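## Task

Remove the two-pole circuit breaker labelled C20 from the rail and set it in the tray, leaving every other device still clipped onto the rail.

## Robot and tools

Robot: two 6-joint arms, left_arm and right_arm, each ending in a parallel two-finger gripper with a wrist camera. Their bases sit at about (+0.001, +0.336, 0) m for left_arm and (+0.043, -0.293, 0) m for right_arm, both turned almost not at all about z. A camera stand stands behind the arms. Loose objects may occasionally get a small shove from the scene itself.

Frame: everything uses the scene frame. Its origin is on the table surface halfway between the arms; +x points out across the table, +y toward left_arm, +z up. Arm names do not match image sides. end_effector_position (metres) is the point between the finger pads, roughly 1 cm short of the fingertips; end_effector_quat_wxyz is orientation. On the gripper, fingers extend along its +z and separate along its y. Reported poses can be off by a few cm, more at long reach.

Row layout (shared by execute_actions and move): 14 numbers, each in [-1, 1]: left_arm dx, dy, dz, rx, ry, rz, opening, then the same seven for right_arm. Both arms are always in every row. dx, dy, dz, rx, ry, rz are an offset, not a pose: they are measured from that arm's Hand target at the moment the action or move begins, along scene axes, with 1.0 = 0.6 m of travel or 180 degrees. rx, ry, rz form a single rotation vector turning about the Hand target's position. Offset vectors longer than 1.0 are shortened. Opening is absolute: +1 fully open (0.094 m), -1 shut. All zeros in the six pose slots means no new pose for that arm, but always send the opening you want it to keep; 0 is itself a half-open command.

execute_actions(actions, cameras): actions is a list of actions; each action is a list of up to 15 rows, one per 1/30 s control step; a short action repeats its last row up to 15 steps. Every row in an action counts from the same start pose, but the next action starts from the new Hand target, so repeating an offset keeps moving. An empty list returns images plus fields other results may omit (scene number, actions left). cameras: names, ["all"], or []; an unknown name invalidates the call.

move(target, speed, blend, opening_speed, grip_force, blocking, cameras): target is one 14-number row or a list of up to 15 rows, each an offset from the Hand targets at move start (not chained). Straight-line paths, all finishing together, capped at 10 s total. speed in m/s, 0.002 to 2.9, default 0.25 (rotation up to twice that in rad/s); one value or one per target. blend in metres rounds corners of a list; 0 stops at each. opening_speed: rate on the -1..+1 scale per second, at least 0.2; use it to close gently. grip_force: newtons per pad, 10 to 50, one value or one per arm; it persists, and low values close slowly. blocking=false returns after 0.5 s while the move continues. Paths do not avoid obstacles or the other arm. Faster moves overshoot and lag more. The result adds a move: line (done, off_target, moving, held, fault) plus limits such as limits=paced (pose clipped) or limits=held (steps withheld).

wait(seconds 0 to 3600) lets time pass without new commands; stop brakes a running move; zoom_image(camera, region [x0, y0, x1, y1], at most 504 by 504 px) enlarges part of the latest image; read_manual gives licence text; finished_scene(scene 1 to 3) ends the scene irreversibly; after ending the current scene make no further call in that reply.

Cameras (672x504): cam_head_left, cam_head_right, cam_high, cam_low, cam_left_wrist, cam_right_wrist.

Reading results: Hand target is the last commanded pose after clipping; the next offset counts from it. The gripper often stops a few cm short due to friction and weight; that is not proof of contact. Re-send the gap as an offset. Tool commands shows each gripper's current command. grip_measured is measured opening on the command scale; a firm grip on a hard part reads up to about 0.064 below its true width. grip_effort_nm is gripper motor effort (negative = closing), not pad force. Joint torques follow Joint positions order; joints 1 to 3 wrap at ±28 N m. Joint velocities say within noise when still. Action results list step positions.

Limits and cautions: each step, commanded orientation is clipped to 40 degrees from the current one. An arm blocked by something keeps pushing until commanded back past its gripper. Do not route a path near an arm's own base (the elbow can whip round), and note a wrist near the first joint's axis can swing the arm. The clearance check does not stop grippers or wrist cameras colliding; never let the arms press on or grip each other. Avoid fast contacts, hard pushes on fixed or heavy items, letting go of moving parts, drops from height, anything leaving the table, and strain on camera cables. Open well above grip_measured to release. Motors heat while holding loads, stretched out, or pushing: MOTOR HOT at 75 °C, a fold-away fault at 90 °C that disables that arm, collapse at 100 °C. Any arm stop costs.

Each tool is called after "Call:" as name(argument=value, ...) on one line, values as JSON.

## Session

Call:
move(target=[-0.0877,-0.461,0.15,0,0.233,0,0.5,-0.2,0,0.2,0,0.233,0,0.5], speed=0.35, cameras=["cam_head_left","cam_high","cam_left_wrist","cam_right_wrist"])

Scene clock: 3.00 s.
left_arm: end_effector_position=(+0.3399, +0.0920, +0.2220) grip_measured=+0.503 grip_effort_nm=-0.13 end_effector_quat_wxyz=(+0.334, -0.083, +0.932, +0.117) | right_arm: end_effector_position=(+0.3220, -0.2779, +0.2439) grip_measured=+0.502 grip_effort_nm=-0.11 end_effector_quat_wxyz=(+0.317, -0.033, +0.947, -0.031)
Joint positions: left_arm=[-0.892 1.936 1.94 -1.37 -0.698 -1.011 0.071] | right_arm=[0.089 1.079 1.215 -1.068 0.109 0.014 0.071]
Joint torques (N m): left_arm=[0.72 -8.03 7.82 0.01 -0.32 -0.12] | right_arm=[-0.46 -1.98 8.61 1.36 0.03 0.04]
Heat: left arm: 36 °C; right arm: 30 °C.
Hand target: left_arm +0.3444, +0.0932, +0.2199; +0.331, -0.090, +0.931, +0.125 | right_arm +0.3279, -0.2783, +0.2582; +0.333, -0.027, +0.942, -0.028
Off the commanded pose: left_arm 0.005 m, 1 deg | right_arm 0.015 m, 2 deg.
move: off_target (right_arm)

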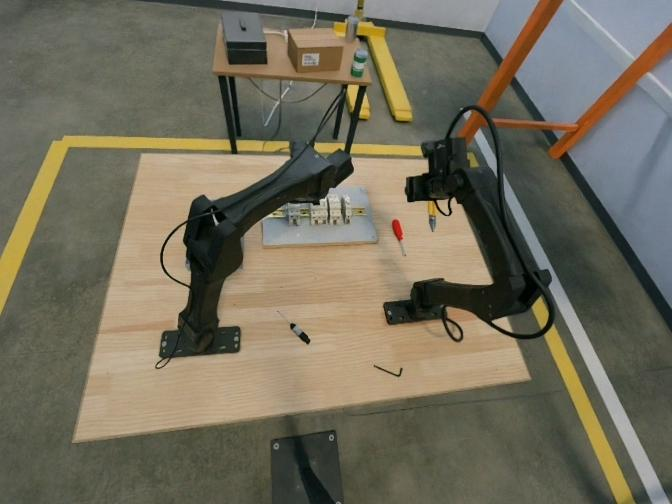

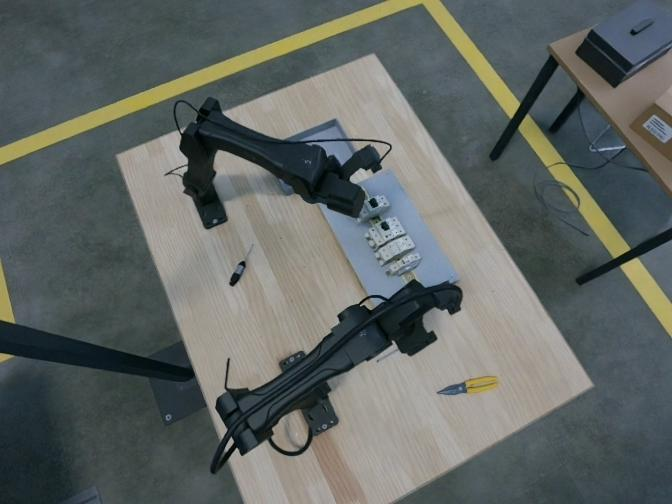

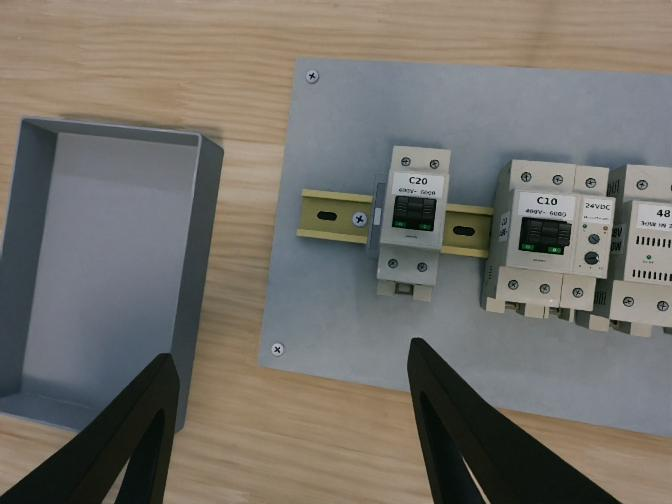

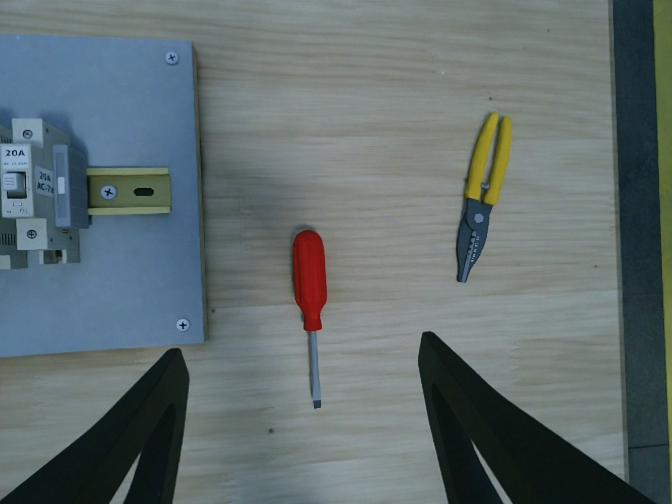

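Call:
zoom_image(camera="cam_right_wrist", region=[260, 210, 370, 420])

Call:
zoom_image(camera="cam_left_wrist", region=[360, 130, 460, 310])

Scaled by 2.400 from the camera's image (finer frame: 960x720).

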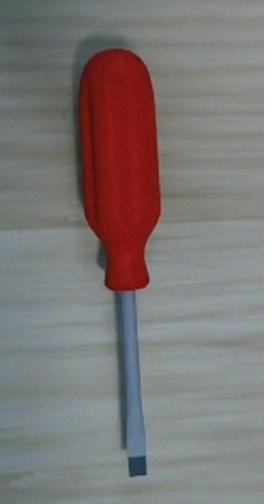

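Scaled by 2.800 from the camera's image (finer frame: 960x720).

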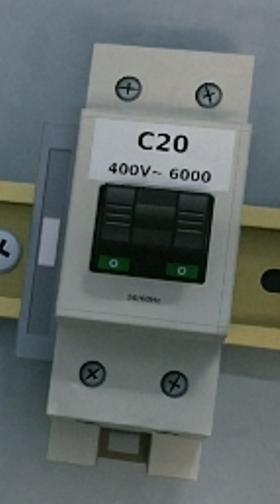

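Call:
move(target=[[-0.1,0.25,0.055,0,0,0,0.5,0.0035,-0.0357,-0.27,0.0069,0.2889,-0.0007,0.1],[-0.153,0.3388,0.055,0,0,0,0.5,0.0035,-0.0357,-0.409,0.0069,0.2889,-0.0007,0.1],[-0.153,0.3388,0.055,0,0,0,0.5,0.0035,-0.0357,-0.409,0.0069,0.2889,-0.0007,-0.6],[-0.153,0.3388,0.055,0,0,0,0.5,0.0,0.15,-0.1,0.02,0.06,0.01,-0.6],[-0.153,0.3388,0.055,0,0,0,0.5,0.0443,0.553,-0.1262,0.0343,-0.2103,0.0243,-0.6]], speed=0.4, blend=[0.02,0,0,0.04,0], cameras=["cam_right_wrist"])

Call:
zoom_image(camera="cam_right_wrist", region=[240, 374, 390, 504])

Scene clock: 86.87 s.
left_arm: end_effector_position=(+0.2517, +0.2944, +0.2495) grip_measured=+0.503 grip_effort_nm=-0.13 end_effector_quat_wxyz=(+0.320, -0.083, +0.935, +0.132) | right_arm: end_effector_position=(+0.3509, +0.0573, +0.1897) grip_measured=-0.463 grip_effort_nm=-1.03 end_effector_quat_wxyz=(+0.617, -0.042, +0.785, +0.038)
Joint positions: left_arm=[-0.567 1.156 1.287 -1.307 -0.602 -0.636 0.071] | right_arm=[1.153 1.755 1.044 0.245 1.02 0.412 0.025]
Joint torques (N m): left_arm=[0.7 -4.42 5.19 0.64 -0.26 0.06] | right_arm=[-0.46 -7.06 4.44 1.86 0.52 -0.04]
Heat: left arm: 38 °C; right arm: 31 °C.
Hand target: left_arm +0.2527, +0.2965, +0.2529; +0.331, -0.090, +0.931, +0.125 | right_arm +0.3544, +0.0535, +0.1825; +0.622, -0.034, +0.782, +0.027
Off the commanded pose: left_arm 0.004 m, 2 deg | right_arm 0.009 m, 2 deg.
move: done

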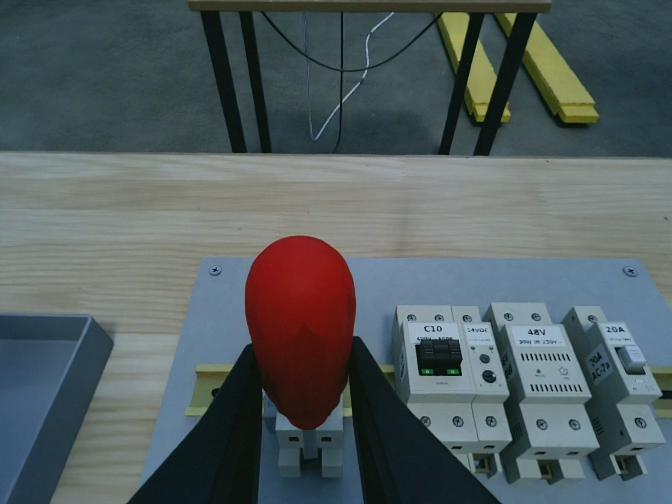

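Scaled by 3.360 from the camera's image (finer frame: 960x720).

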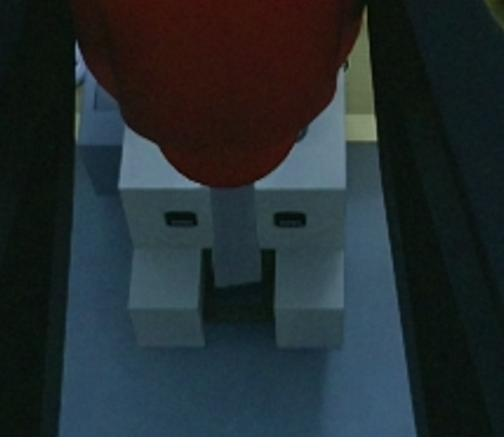

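Call:
move(target=[[0,0,0,0,0,0,0.5,0.0175,0.005,-0.061,0,0,0,-0.6]], speed=0.2, cameras=["cam_right_wrist"])

Call:
zoom_image(camera="cam_right_wrist", region=[240, 374, 390, 504])

Scene clock: 112.33 s.
left_arm: end_effector_position=(+0.2517, +0.2944, +0.2495) grip_measured=+0.503 grip_effort_nm=-0.13 end_effector_quat_wxyz=(+0.320, -0.083, +0.935, +0.132) | right_arm: end_effector_position=(+0.3617, +0.0604, +0.1526) grip_measured=-0.463 grip_effort_nm=-1.03 end_effector_quat_wxyz=(+0.619, -0.041, +0.784, +0.034)
Joint positions: left_arm=[-0.567 1.156 1.287 -1.307 -0.602 -0.636 0.071] | right_arm=[1.131 1.861 1.001 0.409 1.008 0.391 0.025]
Joint torques (N m): left_arm=[0.75 -4.53 5.23 0.66 -0.22 0.02] | right_arm=[-0.59 -7.76 4.15 1.85 0.4 -0.05]
Heat: left arm: 37 °C; right arm: 33 °C.
Hand target: left_arm +0.2527, +0.2965, +0.2529; +0.331, -0.090, +0.931, +0.125 | right_arm +0.3649, +0.0566, +0.1459; +0.622, -0.034, +0.782, +0.028
Off the commanded pose: left_arm 0.004 m, 2 deg | right_arm 0.008 m, 1 deg.
move: done

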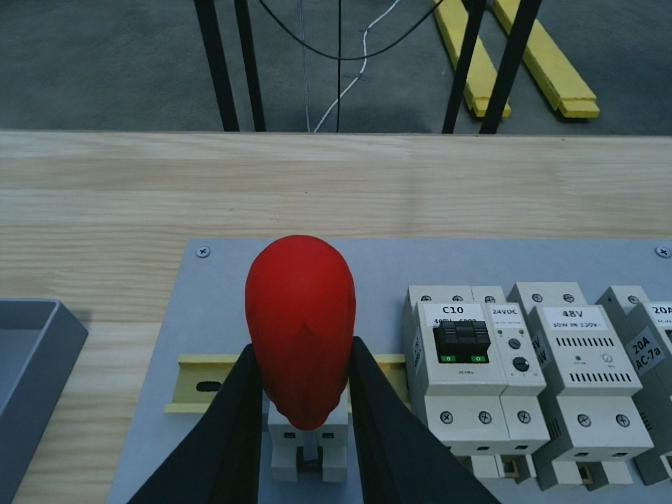

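Scaled by 3.360 from the camera's image (finer frame: 960x720).

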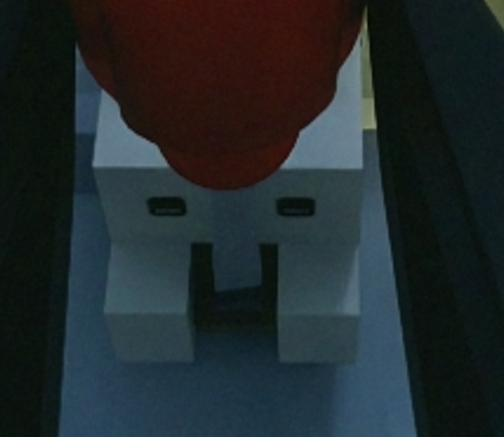

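Call:
zoom_image(camera="cam_right_wrist", region=[288, 436, 334, 486])

Scaled by 10.080 from the camera's image (finer frame: 960x720).

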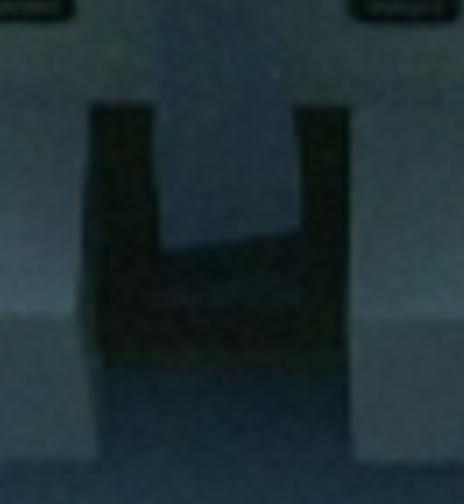

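Call:
move(target=[[0,0,0,0,0,0,0.5,0.008,0.003,-0.06,0,0,0,-0.6]], speed=0.12, cameras=["cam_right_wrist"])

Call:
zoom_image(camera="cam_right_wrist", region=[240, 374, 390, 504])

Scene clock: 140.83 s.
left_arm: end_effector_position=(+0.2517, +0.2944, +0.2495) grip_measured=+0.503 grip_effort_nm=-0.13 end_effector_quat_wxyz=(+0.320, -0.083, +0.935, +0.132) | right_arm: end_effector_position=(+0.3681, +0.0605, +0.1270) grip_measured=-0.463 grip_effort_nm=-1.03 end_effector_quat_wxyz=(+0.628, -0.029, +0.777, +0.032)
Joint positions: left_arm=[-0.567 1.156 1.287 -1.307 -0.602 -0.636 0.071] | right_arm=[1.121 1.954 0.971 0.57 1.024 0.372 0.025]
Joint torques (N m): left_arm=[0.77 -4.38 5.15 0.63 -0.24 0.03] | right_arm=[-0.61 -7.23 3.56 1.72 0.11 0.08]
Heat: left arm: 36 °C; right arm: 34 °C.
Hand target: left_arm +0.2527, +0.2965, +0.2529; +0.331, -0.090, +0.931, +0.125 | right_arm +0.3698, +0.0583, +0.1099; +0.622, -0.033, +0.782, +0.027
Off the commanded pose: left_arm 0.004 m, 2 deg | right_arm 0.017 m, 1 deg.
move: off_target (right_arm)

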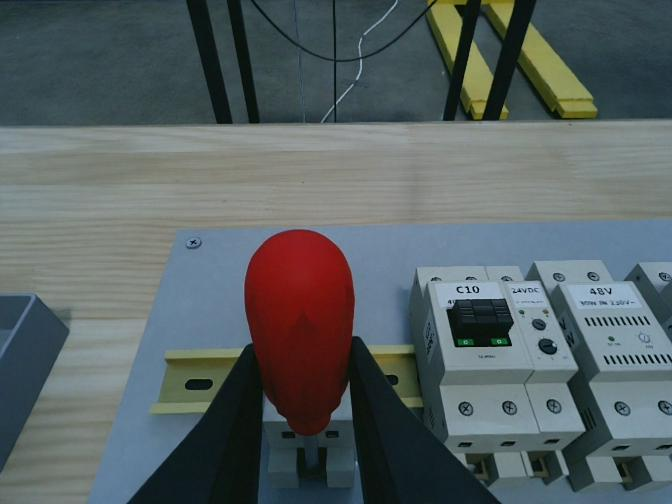

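Scaled by 3.360 from the camera's image (finer frame: 960x720).

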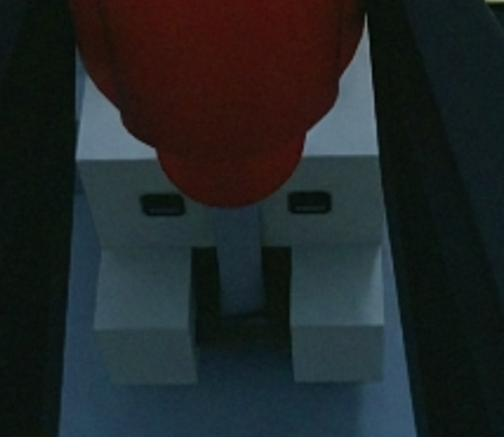

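Call:
zoom_image(camera="cam_right_wrist", region=[286, 440, 340, 494])

Scaled by 9.333 from the camera's image (finer frame: 960x720).

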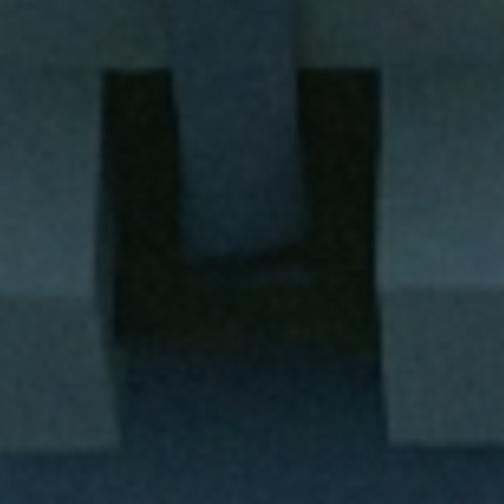

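Call:
move(target=[[0,0,0,0,0,0,0.5,0.15,0.013,0,0,0,0,-0.6]], speed=0.08, cameras=["cam_right_wrist","cam_left_wrist"])

Scene clock: 158.97 s.
left_arm: end_effector_position=(+0.2517, +0.2944, +0.2495) grip_measured=+0.503 grip_effort_nm=-0.13 end_effector_quat_wxyz=(+0.320, -0.083, +0.935, +0.132) | right_arm: end_effector_position=(+0.4523, +0.0611, +0.1298) grip_measured=-0.463 grip_effort_nm=-1.03 end_effector_quat_wxyz=(+0.637, -0.017, +0.770, +0.036)
Joint positions: left_arm=[-0.567 1.156 1.287 -1.307 -0.602 -0.636 0.071] | right_arm=[0.938 2.095 1.149 0.655 0.867 0.259 0.025]
Joint torques (N m): left_arm=[0.8 -4.44 5.05 0.68 -0.21 0.03] | right_arm=[-1.02 -7.61 7.23 1.29 -0.17 -0.02]
Heat: left arm: 36 °C; right arm: 33 °C.
Hand target: left_arm +0.2527, +0.2965, +0.2529; +0.331, -0.090, +0.931, +0.125 | right_arm +0.4598, +0.0661, +0.1100; +0.622, -0.034, +0.782, +0.027
Off the commanded pose: left_arm 0.004 m, 2 deg | right_arm 0.022 m, 3 deg.
move: off_target (right_arm)
Images, in order (width x height): cam_left_wrist 672x504, cam_right_wrist 672x504.

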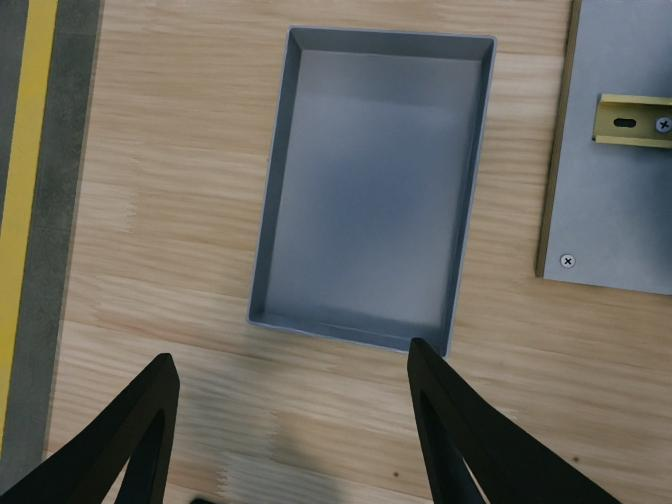

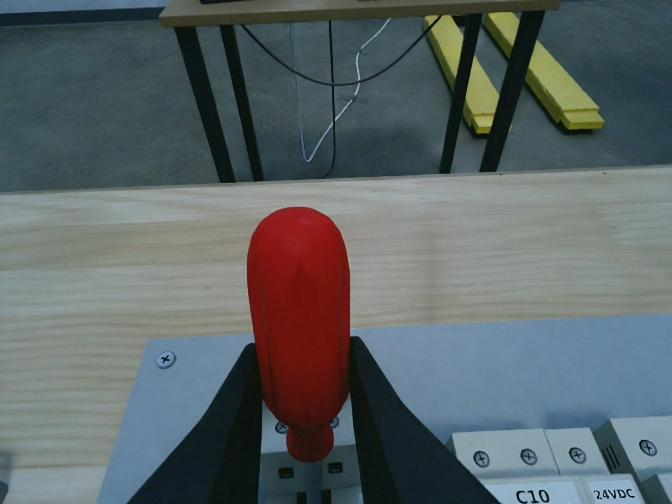

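Call:
move(target=[[0,0,0,0,0,0,0.5,-0.05,-0.003,0,0,0,0,-0.6],[0,0,0,0,0,0,0.5,-0.05,-0.003,0.28,0,0,0,-0.6],[0.3455,-0.2775,-0.1548,-0.039,0.0539,-0.5504,0.5,-0.3,-0.4435,0.28,0,0,0,-0.6]], speed=[0.15,0.2,0.4], blend=[0.003,0.03,0], cameras=["cam_left_wrist"])

Scene clock: 187.20 s.
left_arm: end_effector_position=(+0.4595, +0.1320, +0.1662) grip_measured=+0.503 grip_effort_nm=-0.13 end_effector_quat_wxyz=(+0.241, +0.641, +0.701, -0.199) | right_arm: end_effector_position=(+0.2808, -0.1979, +0.2758) grip_measured=-0.463 grip_effort_nm=-1.03 end_effector_quat_wxyz=(+0.616, -0.039, +0.786, +0.023)
Joint positions: left_arm=[-0.205 2.283 2.287 -1.322 0.589 1.185 0.071] | right_arm=[0.858 0.564 0.658 -0.435 0.771 0.23 0.025]
Joint torques (N m): left_arm=[0.35 -10.37 7.94 0.07 0.52 0.03] | right_arm=[-0.01 -0.66 4.89 1.79 0.2 -0.03]
Heat: left arm: 37 °C; right arm: 33 °C.
Hand target: left_arm +0.4599, +0.1299, +0.1600; +0.234, +0.640, +0.699, -0.215 | right_arm +0.2798, -0.1999, +0.2779; +0.622, -0.034, +0.782, +0.027
Off the commanded pose: left_arm 0.006 m, 2 deg | right_arm 0.003 m, 1 deg.
move: done

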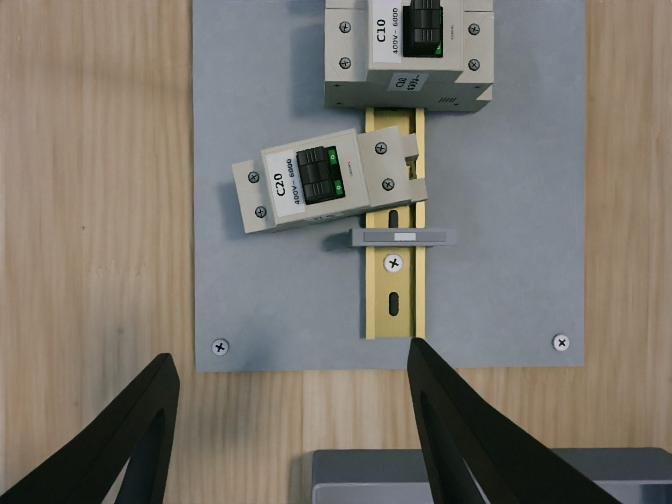

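Call:
move(target=[[-0.015,-0.063,-0.063,0,0,0.059,0.5,0,0,0,0,0,0,-0.6],[0.001,-0.1098,-0.1367,0,0,0.059,0.5,0,0,0,0,0,0,-0.6],[0.001,-0.1098,-0.1367,0,0,0.059,-0.3,0,0,0,0,0,0,-0.6]], speed=0.2, blend=[0.01,0,0], cameras=["cam_left_wrist"])

Scene clock: 231.60 s.
left_arm: end_effector_position=(+0.4596, +0.0678, +0.0631) grip_measured=-0.297 grip_effort_nm=-0.13 end_effector_quat_wxyz=(+0.234, +0.568, +0.763, -0.199) | right_arm: end_effector_position=(+0.2808, -0.1979, +0.2758) grip_measured=-0.463 grip_effort_nm=-1.03 end_effector_quat_wxyz=(+0.616, -0.039, +0.786, +0.023)
Joint positions: left_arm=[-0.351 2.277 1.857 -0.768 0.507 0.813 0.033] | right_arm=[0.858 0.564 0.658 -0.435 0.771 0.23 0.025]
Joint torques (N m): left_arm=[-0.73 -16.05 5.12 0.6 0.19 -0.01] | right_arm=[0.01 -0.66 4.93 1.79 0.2 -0.03]
Heat: left arm: 39 °C; right arm: 33 °C.
Hand target: left_arm +0.4606, +0.0640, +0.0779; +0.253, +0.573, +0.756, -0.192 | right_arm +0.2798, -0.1999, +0.2780; +0.622, -0.034, +0.782, +0.027
Off the commanded pose: left_arm 0.015 m, 2 deg | right_arm 0.003 m, 1 deg.
move: off_target (left_arm); target 3's new opening was sent with left_arm's hand 0.012 m and 3 deg from that target

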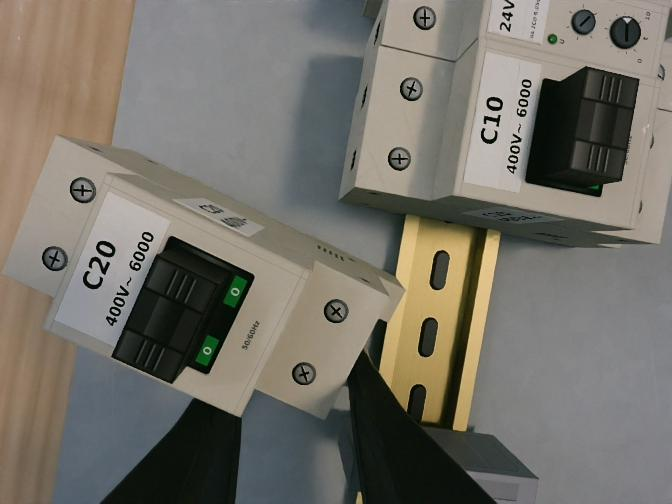

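Call:
move(target=[[0,0,0,0,0,0,0.5,0,0,0,0,0,0,-0.6],[-0.015,0.09,0.16,0,0,0,0.5,0,0,0,0,0,0,-0.6]], speed=0.25, cameras=["cam_left_wrist"])

Scene clock: 269.13 s.
left_arm: end_effector_position=(+0.4523, +0.1195, +0.1552) grip_measured=+0.497 grip_effort_nm=0.14 end_effector_quat_wxyz=(+0.237, +0.570, +0.764, -0.187) | right_arm: end_effector_position=(+0.2808, -0.1979, +0.2758) grip_measured=-0.463 grip_effort_nm=-1.03 end_effector_quat_wxyz=(+0.616, -0.039, +0.786, +0.023)
Joint positions: left_arm=[-0.255 2.159 2.041 -1.109 0.519 0.92 0.07] | right_arm=[0.858 0.564 0.658 -0.435 0.771 0.23 0.025]
Joint torques (N m): left_arm=[0.43 -13.82 8.2 0.23 0.51 0.05] | right_arm=[-0.02 -0.66 4.9 1.79 0.2 -0.03]
Heat: left arm: 44 °C; right arm: 34 °C.
Hand target: left_arm +0.4516, +0.1180, +0.1741; +0.253, +0.573, +0.756, -0.192 | right_arm +0.2798, -0.1999, +0.2780; +0.622, -0.034, +0.782, +0.027
Off the commanded pose: left_arm 0.019 m, 2 deg | right_arm 0.003 m, 1 deg.
move: off_target (left_arm)

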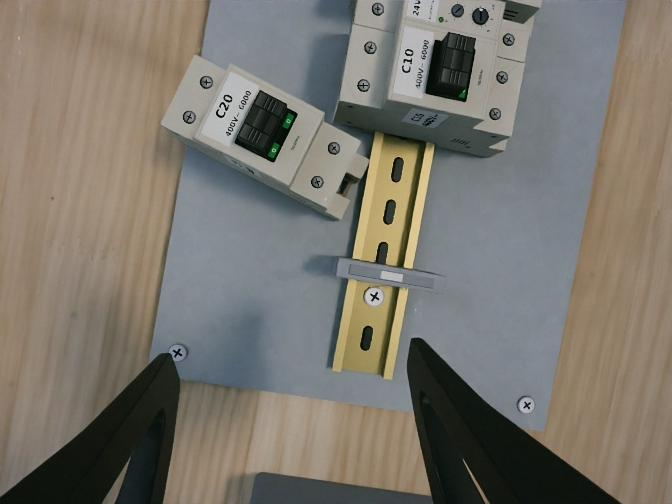

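Call:
move(target=[[0,0,0.12,0,0,0,0.6,0,0,0,0,0,0,-0.6],[-0.0177,-0.1133,0.06,0,0,0.3467,0.6,0,0,0,0,0,0,-0.6],[-0.0177,-0.1133,-0.0235,0,0,0.3467,0.6,0,0,0,0,0,0,-0.6]], speed=0.3, blend=0.03, cameras=["cam_left_wrist","cam_head_left"])

Scene clock: 391.67 s.
left_arm: end_effector_position=(+0.4397, +0.0528, +0.1522) grip_measured=+0.597 grip_effort_nm=0.14 end_effector_quat_wxyz=(+0.300, +0.103, +0.948, -0.030) | right_arm: end_effector_position=(+0.2808, -0.1979, +0.2758) grip_measured=-0.463 grip_effort_nm=-1.03 end_effector_quat_wxyz=(+0.616, -0.039, +0.786, +0.023)
Joint positions: left_arm=[-0.647 2.033 1.809 -0.784 -0.256 -0.371 0.075] | right_arm=[0.858 0.564 0.658 -0.435 0.771 0.23 0.025]
Joint torques (N m): left_arm=[-0.75 -12.9 5.79 0.9 -0.23 -0.11] | right_arm=[0.01 -0.68 4.93 1.79 0.2 -0.03]
Heat: left arm: 44 °C; right arm: 35 °C.
Hand target: left_arm +0.4409, +0.0500, +0.1599; +0.316, +0.099, +0.943, -0.033 | right_arm +0.2798, -0.1999, +0.2780; +0.622, -0.034, +0.782, +0.027
Off the commanded pose: left_arm 0.008 m, 2 deg | right_arm 0.003 m, 1 deg.
move: done; blend cut to 0.0251 m at target 2
Images, in order (width x height): cam_head_left 672x504, cam_left_wrist 672x504.

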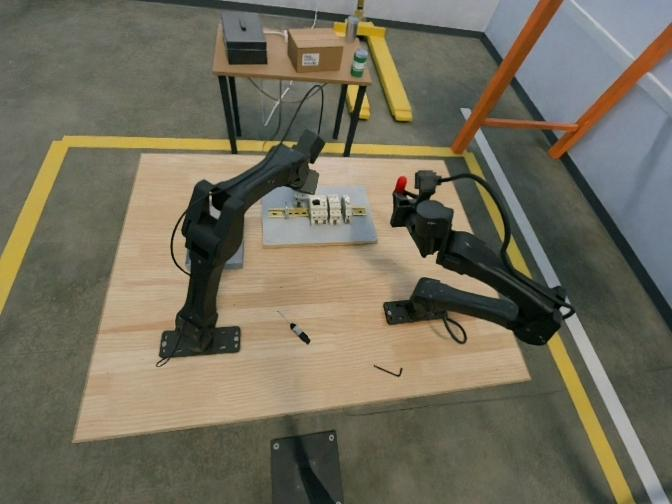

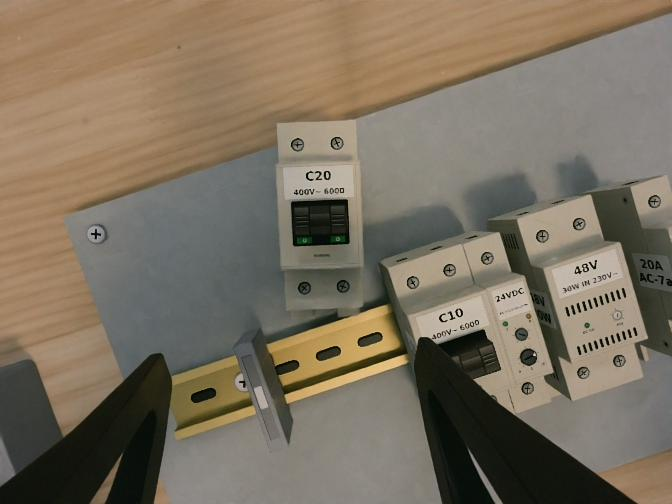

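Call:
move(target=[0.0802,-0.0317,-0.1198,0,0,0.009,0.6,0,0,0,0,0,0,-0.6], speed=0.2, cameras=["cam_left_wrist"])

Scene clock: 441.97 s.
left_arm: end_effector_position=(+0.4781, +0.0328, +0.0927) grip_measured=+0.597 grip_effort_nm=0.14 end_effector_quat_wxyz=(+0.308, +0.092, +0.946, -0.030) | right_arm: end_effector_position=(+0.2808, -0.1979, +0.2758) grip_measured=-0.463 grip_effort_nm=-1.03 end_effector_quat_wxyz=(+0.616, -0.039, +0.786, +0.023)
Joint positions: left_arm=[-0.636 2.22 1.853 -0.625 -0.262 -0.378 0.075] | right_arm=[0.858 0.564 0.658 -0.435 0.771 0.23 0.025]
Joint torques (N m): left_arm=[0.38 -10.37 8.76 0.91 -0.19 -0.05] | right_arm=[-0.01 -0.68 4.9 1.79 0.2 -0.04]
Heat: left arm: 40 °C; right arm: 35 °C.
Hand target: left_arm +0.4891, +0.0311, +0.0881; +0.316, +0.085, +0.944, -0.029 | right_arm +0.2798, -0.1999, +0.2780; +0.622, -0.034, +0.782, +0.027
Off the commanded pose: left_arm 0.012 m, 1 deg | right_arm 0.003 m, 1 deg.
move: off_target (left_arm)

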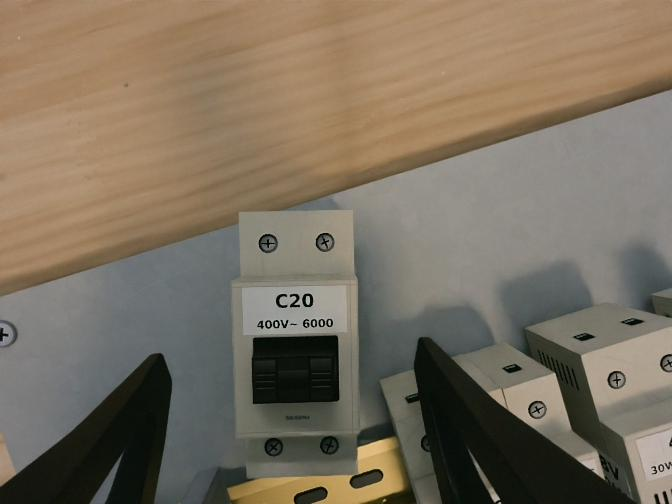

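Call:
move(target=[[0,0,0,0,0,0,0.12,0,0,0,0,0,0,-0.6],[0.008,0,-0.022,0,0,0,0.12,0,0,0,0,0,0,-0.6],[0.008,0,-0.022,0,0,0,-0.4,0,0,0,0,0,0,-0.6]], speed=0.12, opening_speed=0.8, cameras=["cam_left_wrist"])

Scene clock: 485.33 s.
left_arm: end_effector_position=(+0.4836, +0.0311, +0.0811) grip_measured=-0.230 grip_effort_nm=-1.01 end_effector_quat_wxyz=(+0.310, +0.090, +0.946, -0.030) | right_arm: end_effector_position=(+0.2808, -0.1979, +0.2758) grip_measured=-0.463 grip_effort_nm=-1.04 end_effector_quat_wxyz=(+0.616, -0.039, +0.786, +0.023)
Joint positions: left_arm=[-0.632 2.249 1.853 -0.593 -0.262 -0.378 0.036] | right_arm=[0.858 0.564 0.658 -0.435 0.771 0.23 0.025]
Joint torques (N m): left_arm=[0.61 -10.85 7.92 0.99 -0.14 0.01] | right_arm=[-0.01 -0.68 4.89 1.79 0.2 -0.03]
Heat: left arm: 42 °C; right arm: 35 °C.
Hand target: left_arm +0.4940, +0.0311, +0.0748; +0.316, +0.085, +0.944, -0.029 | right_arm +0.2798, -0.1999, +0.2780; +0.622, -0.034, +0.782, +0.027
Off the commanded pose: left_arm 0.012 m, 1 deg | right_arm 0.003 m, 1 deg.
move: off_target (left_arm); target 3's new opening was sent with left_arm's hand 0.012 m and 1 deg from that target

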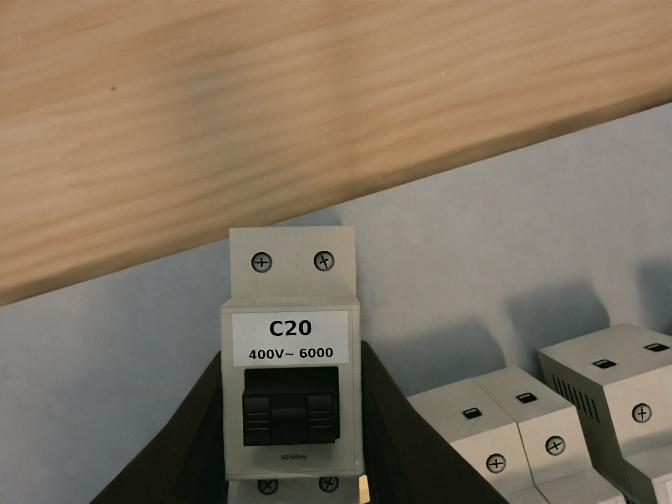

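Call:
move(target=[[0.0167,0,0.05,0,0,0,-0.4,0,0,0,0,0,0,-0.6],[0.0,0.02,0.309,0,0,0,-0.4,0,0,0,0,0,0,-0.6],[-0.3233,0.4482,0.2753,0,0,0,-0.4,0,0,0,0,0,0,-0.6],[-0.3233,0.4482,0.1253,0,0,0,-0.4,0,0,0,0,0,0,-0.6]], speed=[0.12,0.25,0.35,0.2], blend=[0.02,0.05,0.04,0], cameras=["cam_left_wrist","cam_head_left","cam_high"])

Scene clock: 515.67 s.
left_arm: end_effector_position=(+0.2887, +0.3010, +0.1357) grip_measured=-0.231 grip_effort_nm=-1.02 end_effector_quat_wxyz=(+0.277, +0.085, +0.957, -0.024) | right_arm: end_effector_position=(+0.2808, -0.1979, +0.2758) grip_measured=-0.463 grip_effort_nm=-1.03 end_effector_quat_wxyz=(+0.616, -0.039, +0.786, +0.023)
Joint positions: left_arm=[-0.086 1.118 0.844 -0.734 0.038 0.065 0.036] | right_arm=[0.858 0.564 0.658 -0.435 0.771 0.23 0.025]
Joint torques (N m): left_arm=[0.81 -5.49 6.38 1.2 0.16 0.05] | right_arm=[-0.01 -0.65 4.9 1.8 0.2 -0.03]
Heat: left arm: 42 °C; right arm: 35 °C.
Hand target: left_arm +0.2999, +0.3000, +0.1501; +0.316, +0.085, +0.944, -0.029 | right_arm +0.2798, -0.1999, +0.2780; +0.622, -0.034, +0.782, +0.027
Off the commanded pose: left_arm 0.018 m, 5 deg | right_arm 0.003 m, 1 deg.
move: off_target (left_arm); blend cut to 0.0159 m at target 1
Images, in order (width x height): cam_head_left 672x504, cam_high 672x504, cam_left_wrist 672x504.

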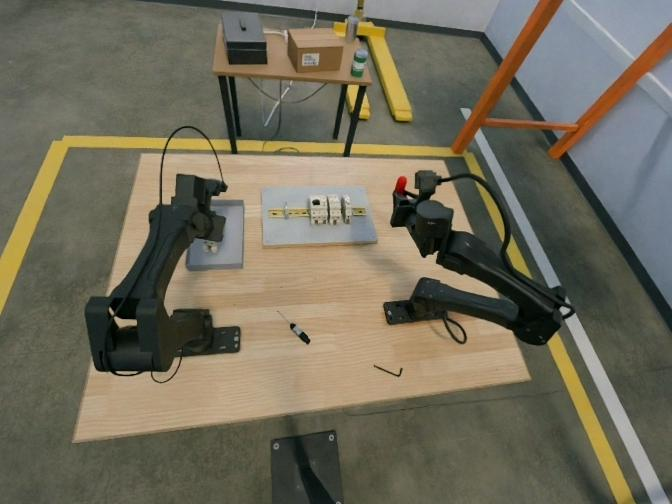

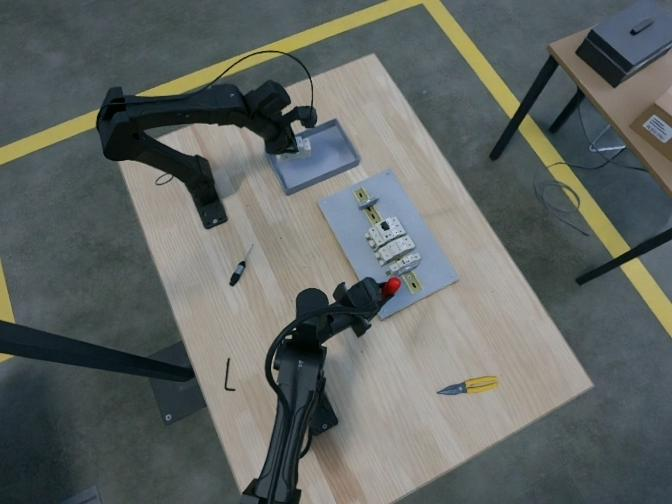

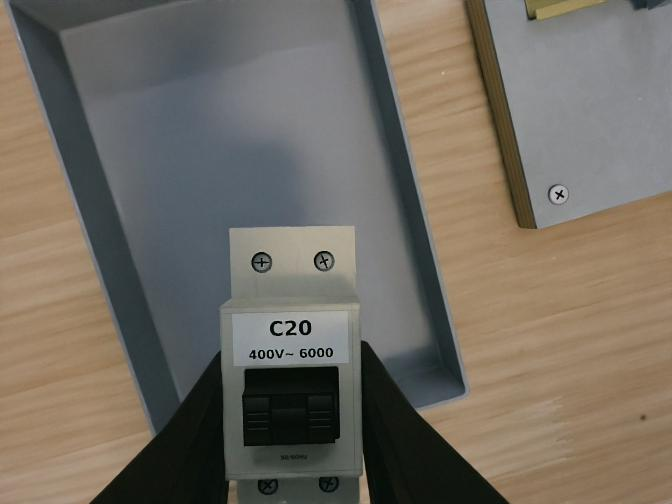

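Call:
move(target=[[0.1,0.008,0,0,0,0,-0.4,0,0,0,0,0,0,-0.6],[0.1,0.008,-0.07,0,0,0,-0.4,0,0,0,0,0,0,-0.6],[0.1,0.008,-0.127,0,0,0,-0.4,0,0,0,0,0,0,-0.6]], speed=[0.25,0.15,0.05], blend=[0.02,0.01,0], cameras=["cam_left_wrist"])

Scene clock: 545.13 s.
left_arm: end_effector_position=(+0.3485, +0.3058, +0.0693) grip_measured=-0.231 grip_effort_nm=-1.02 end_effector_quat_wxyz=(+0.294, +0.083, +0.952, -0.024) | right_arm: end_effector_position=(+0.2808, -0.1979, +0.2758) grip_measured=-0.463 grip_effort_nm=-1.03 end_effector_quat_wxyz=(+0.616, -0.039, +0.786, +0.023)
Joint positions: left_arm=[-0.043 1.413 0.753 -0.316 0.062 0.098 0.036] | right_arm=[0.858 0.564 0.658 -0.435 0.771 0.23 0.025]
Joint torques (N m): left_arm=[0.66 -4.83 6.06 1.25 0.19 0.04] | right_arm=[-0.01 -0.68 4.89 1.78 0.2 -0.03]
Heat: left arm: 39 °C; right arm: 35 °C.
Hand target: left_arm +0.3599, +0.3048, +0.0739; +0.316, +0.085, +0.944, -0.029 | right_arm +0.2798, -0.1999, +0.2780; +0.622, -0.034, +0.782, +0.027
Off the commanded pose: left_arm 0.012 m, 3 deg | right_arm 0.003 m, 1 deg.
move: off_target (left_arm)

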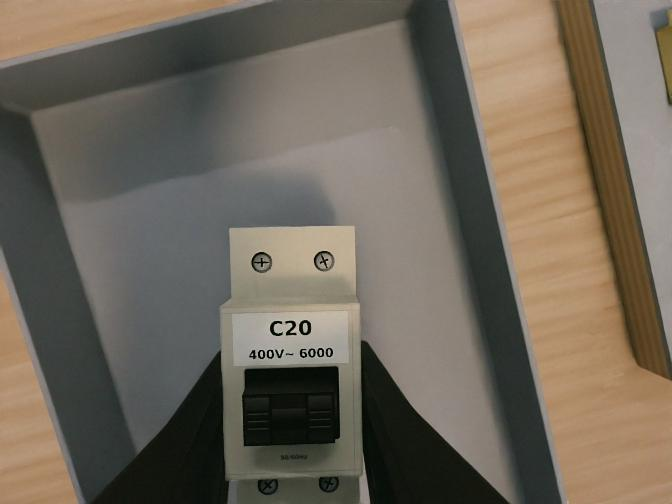

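Call:
move(target=[0,0,-0.03,0,0,0,-0.4,0,0,0,0,0,0,-0.6], speed=0.06)

Scene clock: 552.63 s.
left_arm: end_effector_position=(+0.3543, +0.3044, +0.0585) grip_measured=-0.236 grip_effort_nm=-1.02 end_effector_quat_wxyz=(+0.306, +0.084, +0.948, -0.026) | right_arm: end_effector_position=(+0.2808, -0.1979, +0.2758) grip_measured=-0.463 grip_effort_nm=-1.03 end_effector_quat_wxyz=(+0.616, -0.039, +0.786, +0.023)
Joint positions: left_arm=[-0.043 1.444 0.714 -0.219 0.068 0.098 0.036] | right_arm=[0.858 0.564 0.658 -0.435 0.771 0.23 0.025]
Joint torques (N m): left_arm=[0.57 -4.34 5.39 1.21 0.14 0.02] | right_arm=[0.01 -0.68 4.92 1.79 0.2 -0.03]
Heat: left arm: 39 °C; right arm: 35 °C.
Hand target: left_arm +0.3599, +0.3048, +0.0558; +0.316, +0.085, +0.944, -0.029 | right_arm +0.2798, -0.1999, +0.2780; +0.622, -0.034, +0.782, +0.027
Off the commanded pose: left_arm 0.006 m, 1 deg | right_arm 0.003 m, 1 deg.
move: done

Call:
move(target=[0,0,-0.03,0,0,0,-0.4,0,0,0,0,0,0,-0.6], speed=0.06, cameras=["cam_left_wrist"])

Scene clock: 566.07 s.
left_arm: end_effector_position=(+0.3679, +0.3017, +0.0579) grip_measured=-0.238 grip_effort_nm=-1.02 end_effector_quat_wxyz=(+0.341, +0.086, +0.936, -0.030) | right_arm: end_effector_position=(+0.2808, -0.1979, +0.2758) grip_measured=-0.463 grip_effort_nm=-1.03 end_effector_quat_wxyz=(+0.616, -0.039, +0.786, +0.023)
Joint positions: left_arm=[-0.043 1.469 0.683 -0.09 0.079 0.098 0.036] | right_arm=[0.858 0.564 0.658 -0.435 0.771 0.23 0.025]
Joint torques (N m): left_arm=[0.61 -3.18 4.41 0.91 0.07 0] | right_arm=[-0.01 -0.69 4.89 1.79 0.21 -0.03]
Heat: left arm: 39 °C; right arm: 35 °C.
Hand target: left_arm +0.3599, +0.3048, +0.0378; +0.316, +0.085, +0.944, -0.029 | right_arm +0.2798, -0.1999, +0.2780; +0.622, -0.034, +0.782, +0.027
Off the commanded pose: left_arm 0.022 m, 3 deg | right_arm 0.003 m, 1 deg.
move: off_target (left_arm)

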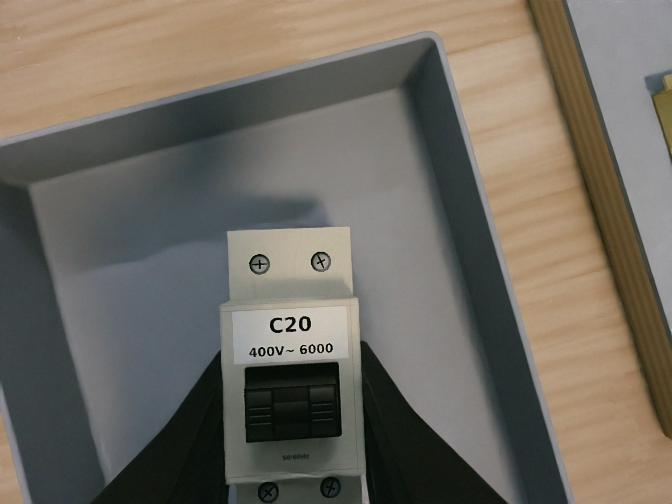

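Call:
move(target=[[0.008,0,0.035,0,0,0,-0.4,0,0,0,0,0,0,-0.6],[0.008,0,0.035,0,0,0,0.2,0,0,0,0,0,0,-0.6],[-0.13,0.04,0.26,0,0,0,0.2,0,0,0,0,0,0,-0.6]], speed=[0.06,0.1,0.2], cameras=["cam_left_wrist","cam_head_left","cam_high"])

Scene clock: 583.23 s.
left_arm: end_effector_position=(+0.2805, +0.3288, +0.1814) grip_measured=+0.197 grip_effort_nm=0.14 end_effector_quat_wxyz=(+0.304, +0.083, +0.949, -0.026) | right_arm: end_effector_position=(+0.2808, -0.1979, +0.2758) grip_measured=-0.463 grip_effort_nm=-1.03 end_effector_quat_wxyz=(+0.616, -0.039, +0.786, +0.023)
Joint positions: left_arm=[0.069 1.046 0.961 -0.878 0.131 0.189 0.056] | right_arm=[0.858 0.564 0.658 -0.435 0.771 0.23 0.025]
Joint torques (N m): left_arm=[0.79 -3.15 8.75 0.67 0.23 0.04] | right_arm=[-0.01 -0.66 4.89 1.79 0.2 -0.03]
Heat: left arm: 38 °C; right arm: 35 °C.
Hand target: left_arm +0.2819, +0.3288, +0.1939; +0.316, +0.085, +0.944, -0.029 | right_arm +0.2798, -0.1999, +0.2780; +0.622, -0.034, +0.782, +0.027
Off the commanded pose: left_arm 0.013 m, 2 deg | right_arm 0.003 m, 1 deg.
move: off_target (left_arm)
Images, in order (width x height): cam_head_left 672x504, cam_high 672x504, cam_left_wrist 672x504.

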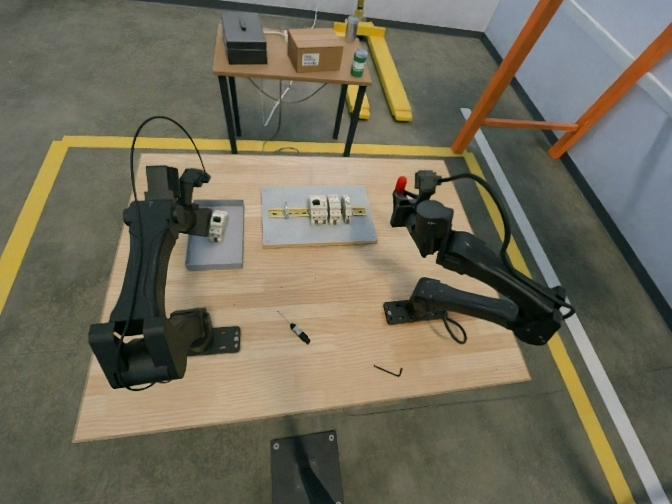

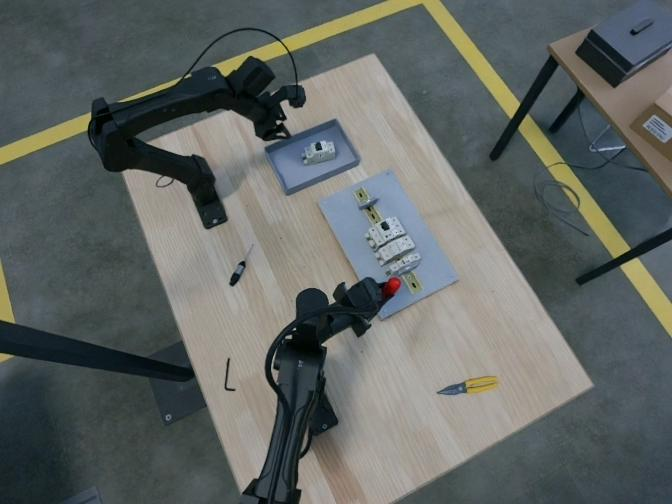

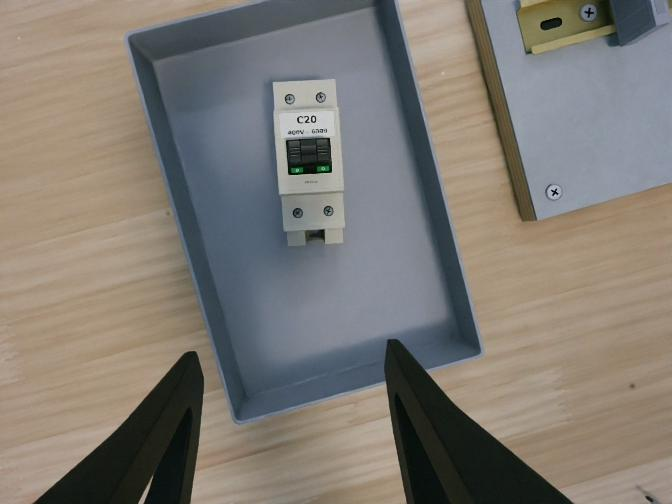

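Call:
move(target=[[0,0,0,0,0,0,0.2,-0.0747,0,-0.2,-0.1487,0.3593,0.1702,-0.6],[0,0,0,0,0,0,0.2,-0.0747,0,-0.4417,-0.1487,0.3593,0.1702,-0.6],[0,0,0,0,0,0,0.2,-0.0747,0,-0.4417,-0.1487,0.3593,0.1702,0.1],[0,0,0,0,0,0,0.2,-0.0447,0.016,-0.24,-0.1487,0.3593,0.1702,0.1]], speed=[0.4,0.08,0.1,0.2], cameras=["cam_right_wrist","cam_head_left"])

Scene clock: 624.23 s.
left_arm: end_effector_position=(+0.2804, +0.3288, +0.1813) grip_measured=+0.197 grip_effort_nm=0.14 end_effector_quat_wxyz=(+0.303, +0.083, +0.949, -0.026) | right_arm: end_effector_position=(+0.2458, -0.1955, +0.1198) grip_measured=+0.098 grip_effort_nm=0.10 end_effector_quat_wxyz=(+0.042, -0.341, +0.939, +0.018)
Joint positions: left_arm=[0.07 1.046 0.961 -0.879 0.131 0.189 0.056] | right_arm=[0.387 1.307 1.05 -1.229 -0.031 -0.278 0.052]
Joint torques (N m): left_arm=[0.73 -3.3 8.75 0.66 0.22 0.07] | right_arm=[0.13 -5.34 8.16 0.45 -0.09 -0.01]
Heat: left arm: 39 °C; right arm: 35 °C.
Hand target: left_arm +0.2819, +0.3288, +0.1939; +0.316, +0.085, +0.944, -0.029 | right_arm +0.2530, -0.1903, +0.1340; +0.066, -0.341, +0.937, +0.024
Off the commanded pose: left_arm 0.013 m, 2 deg | right_arm 0.017 m, 3 deg.
move: off_target (right_arm); target 3's new opening was sent with right_arm's hand 0.012 m and 2 deg from that target
Images, in order (width x height): cam_head_left 672x504, cam_right_wrist 672x504.

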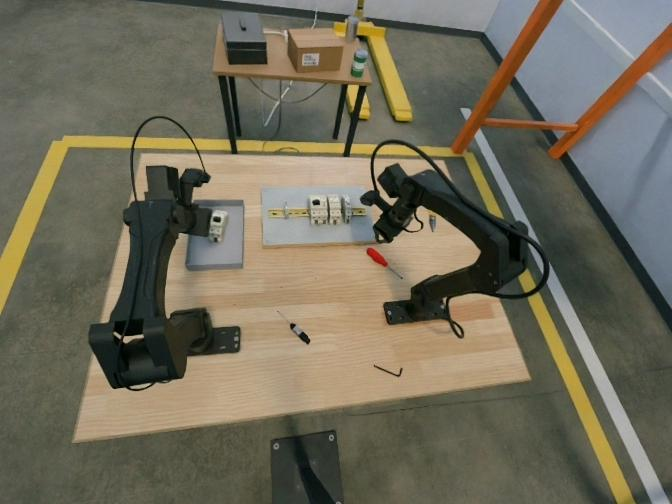

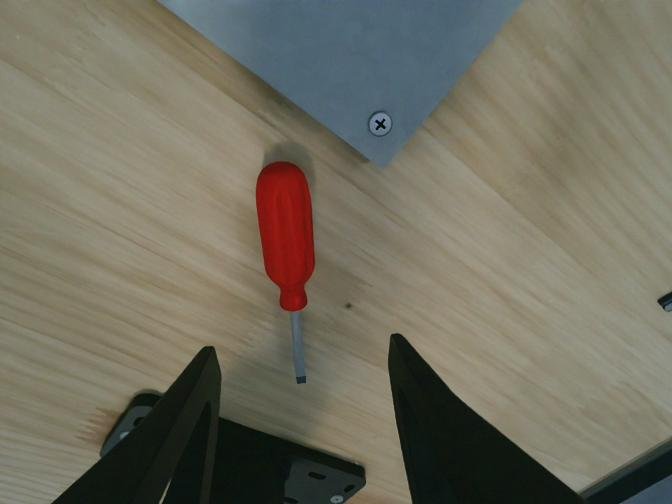

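Call:
finished_scene(scene=3)

The scene is finished: the task was done.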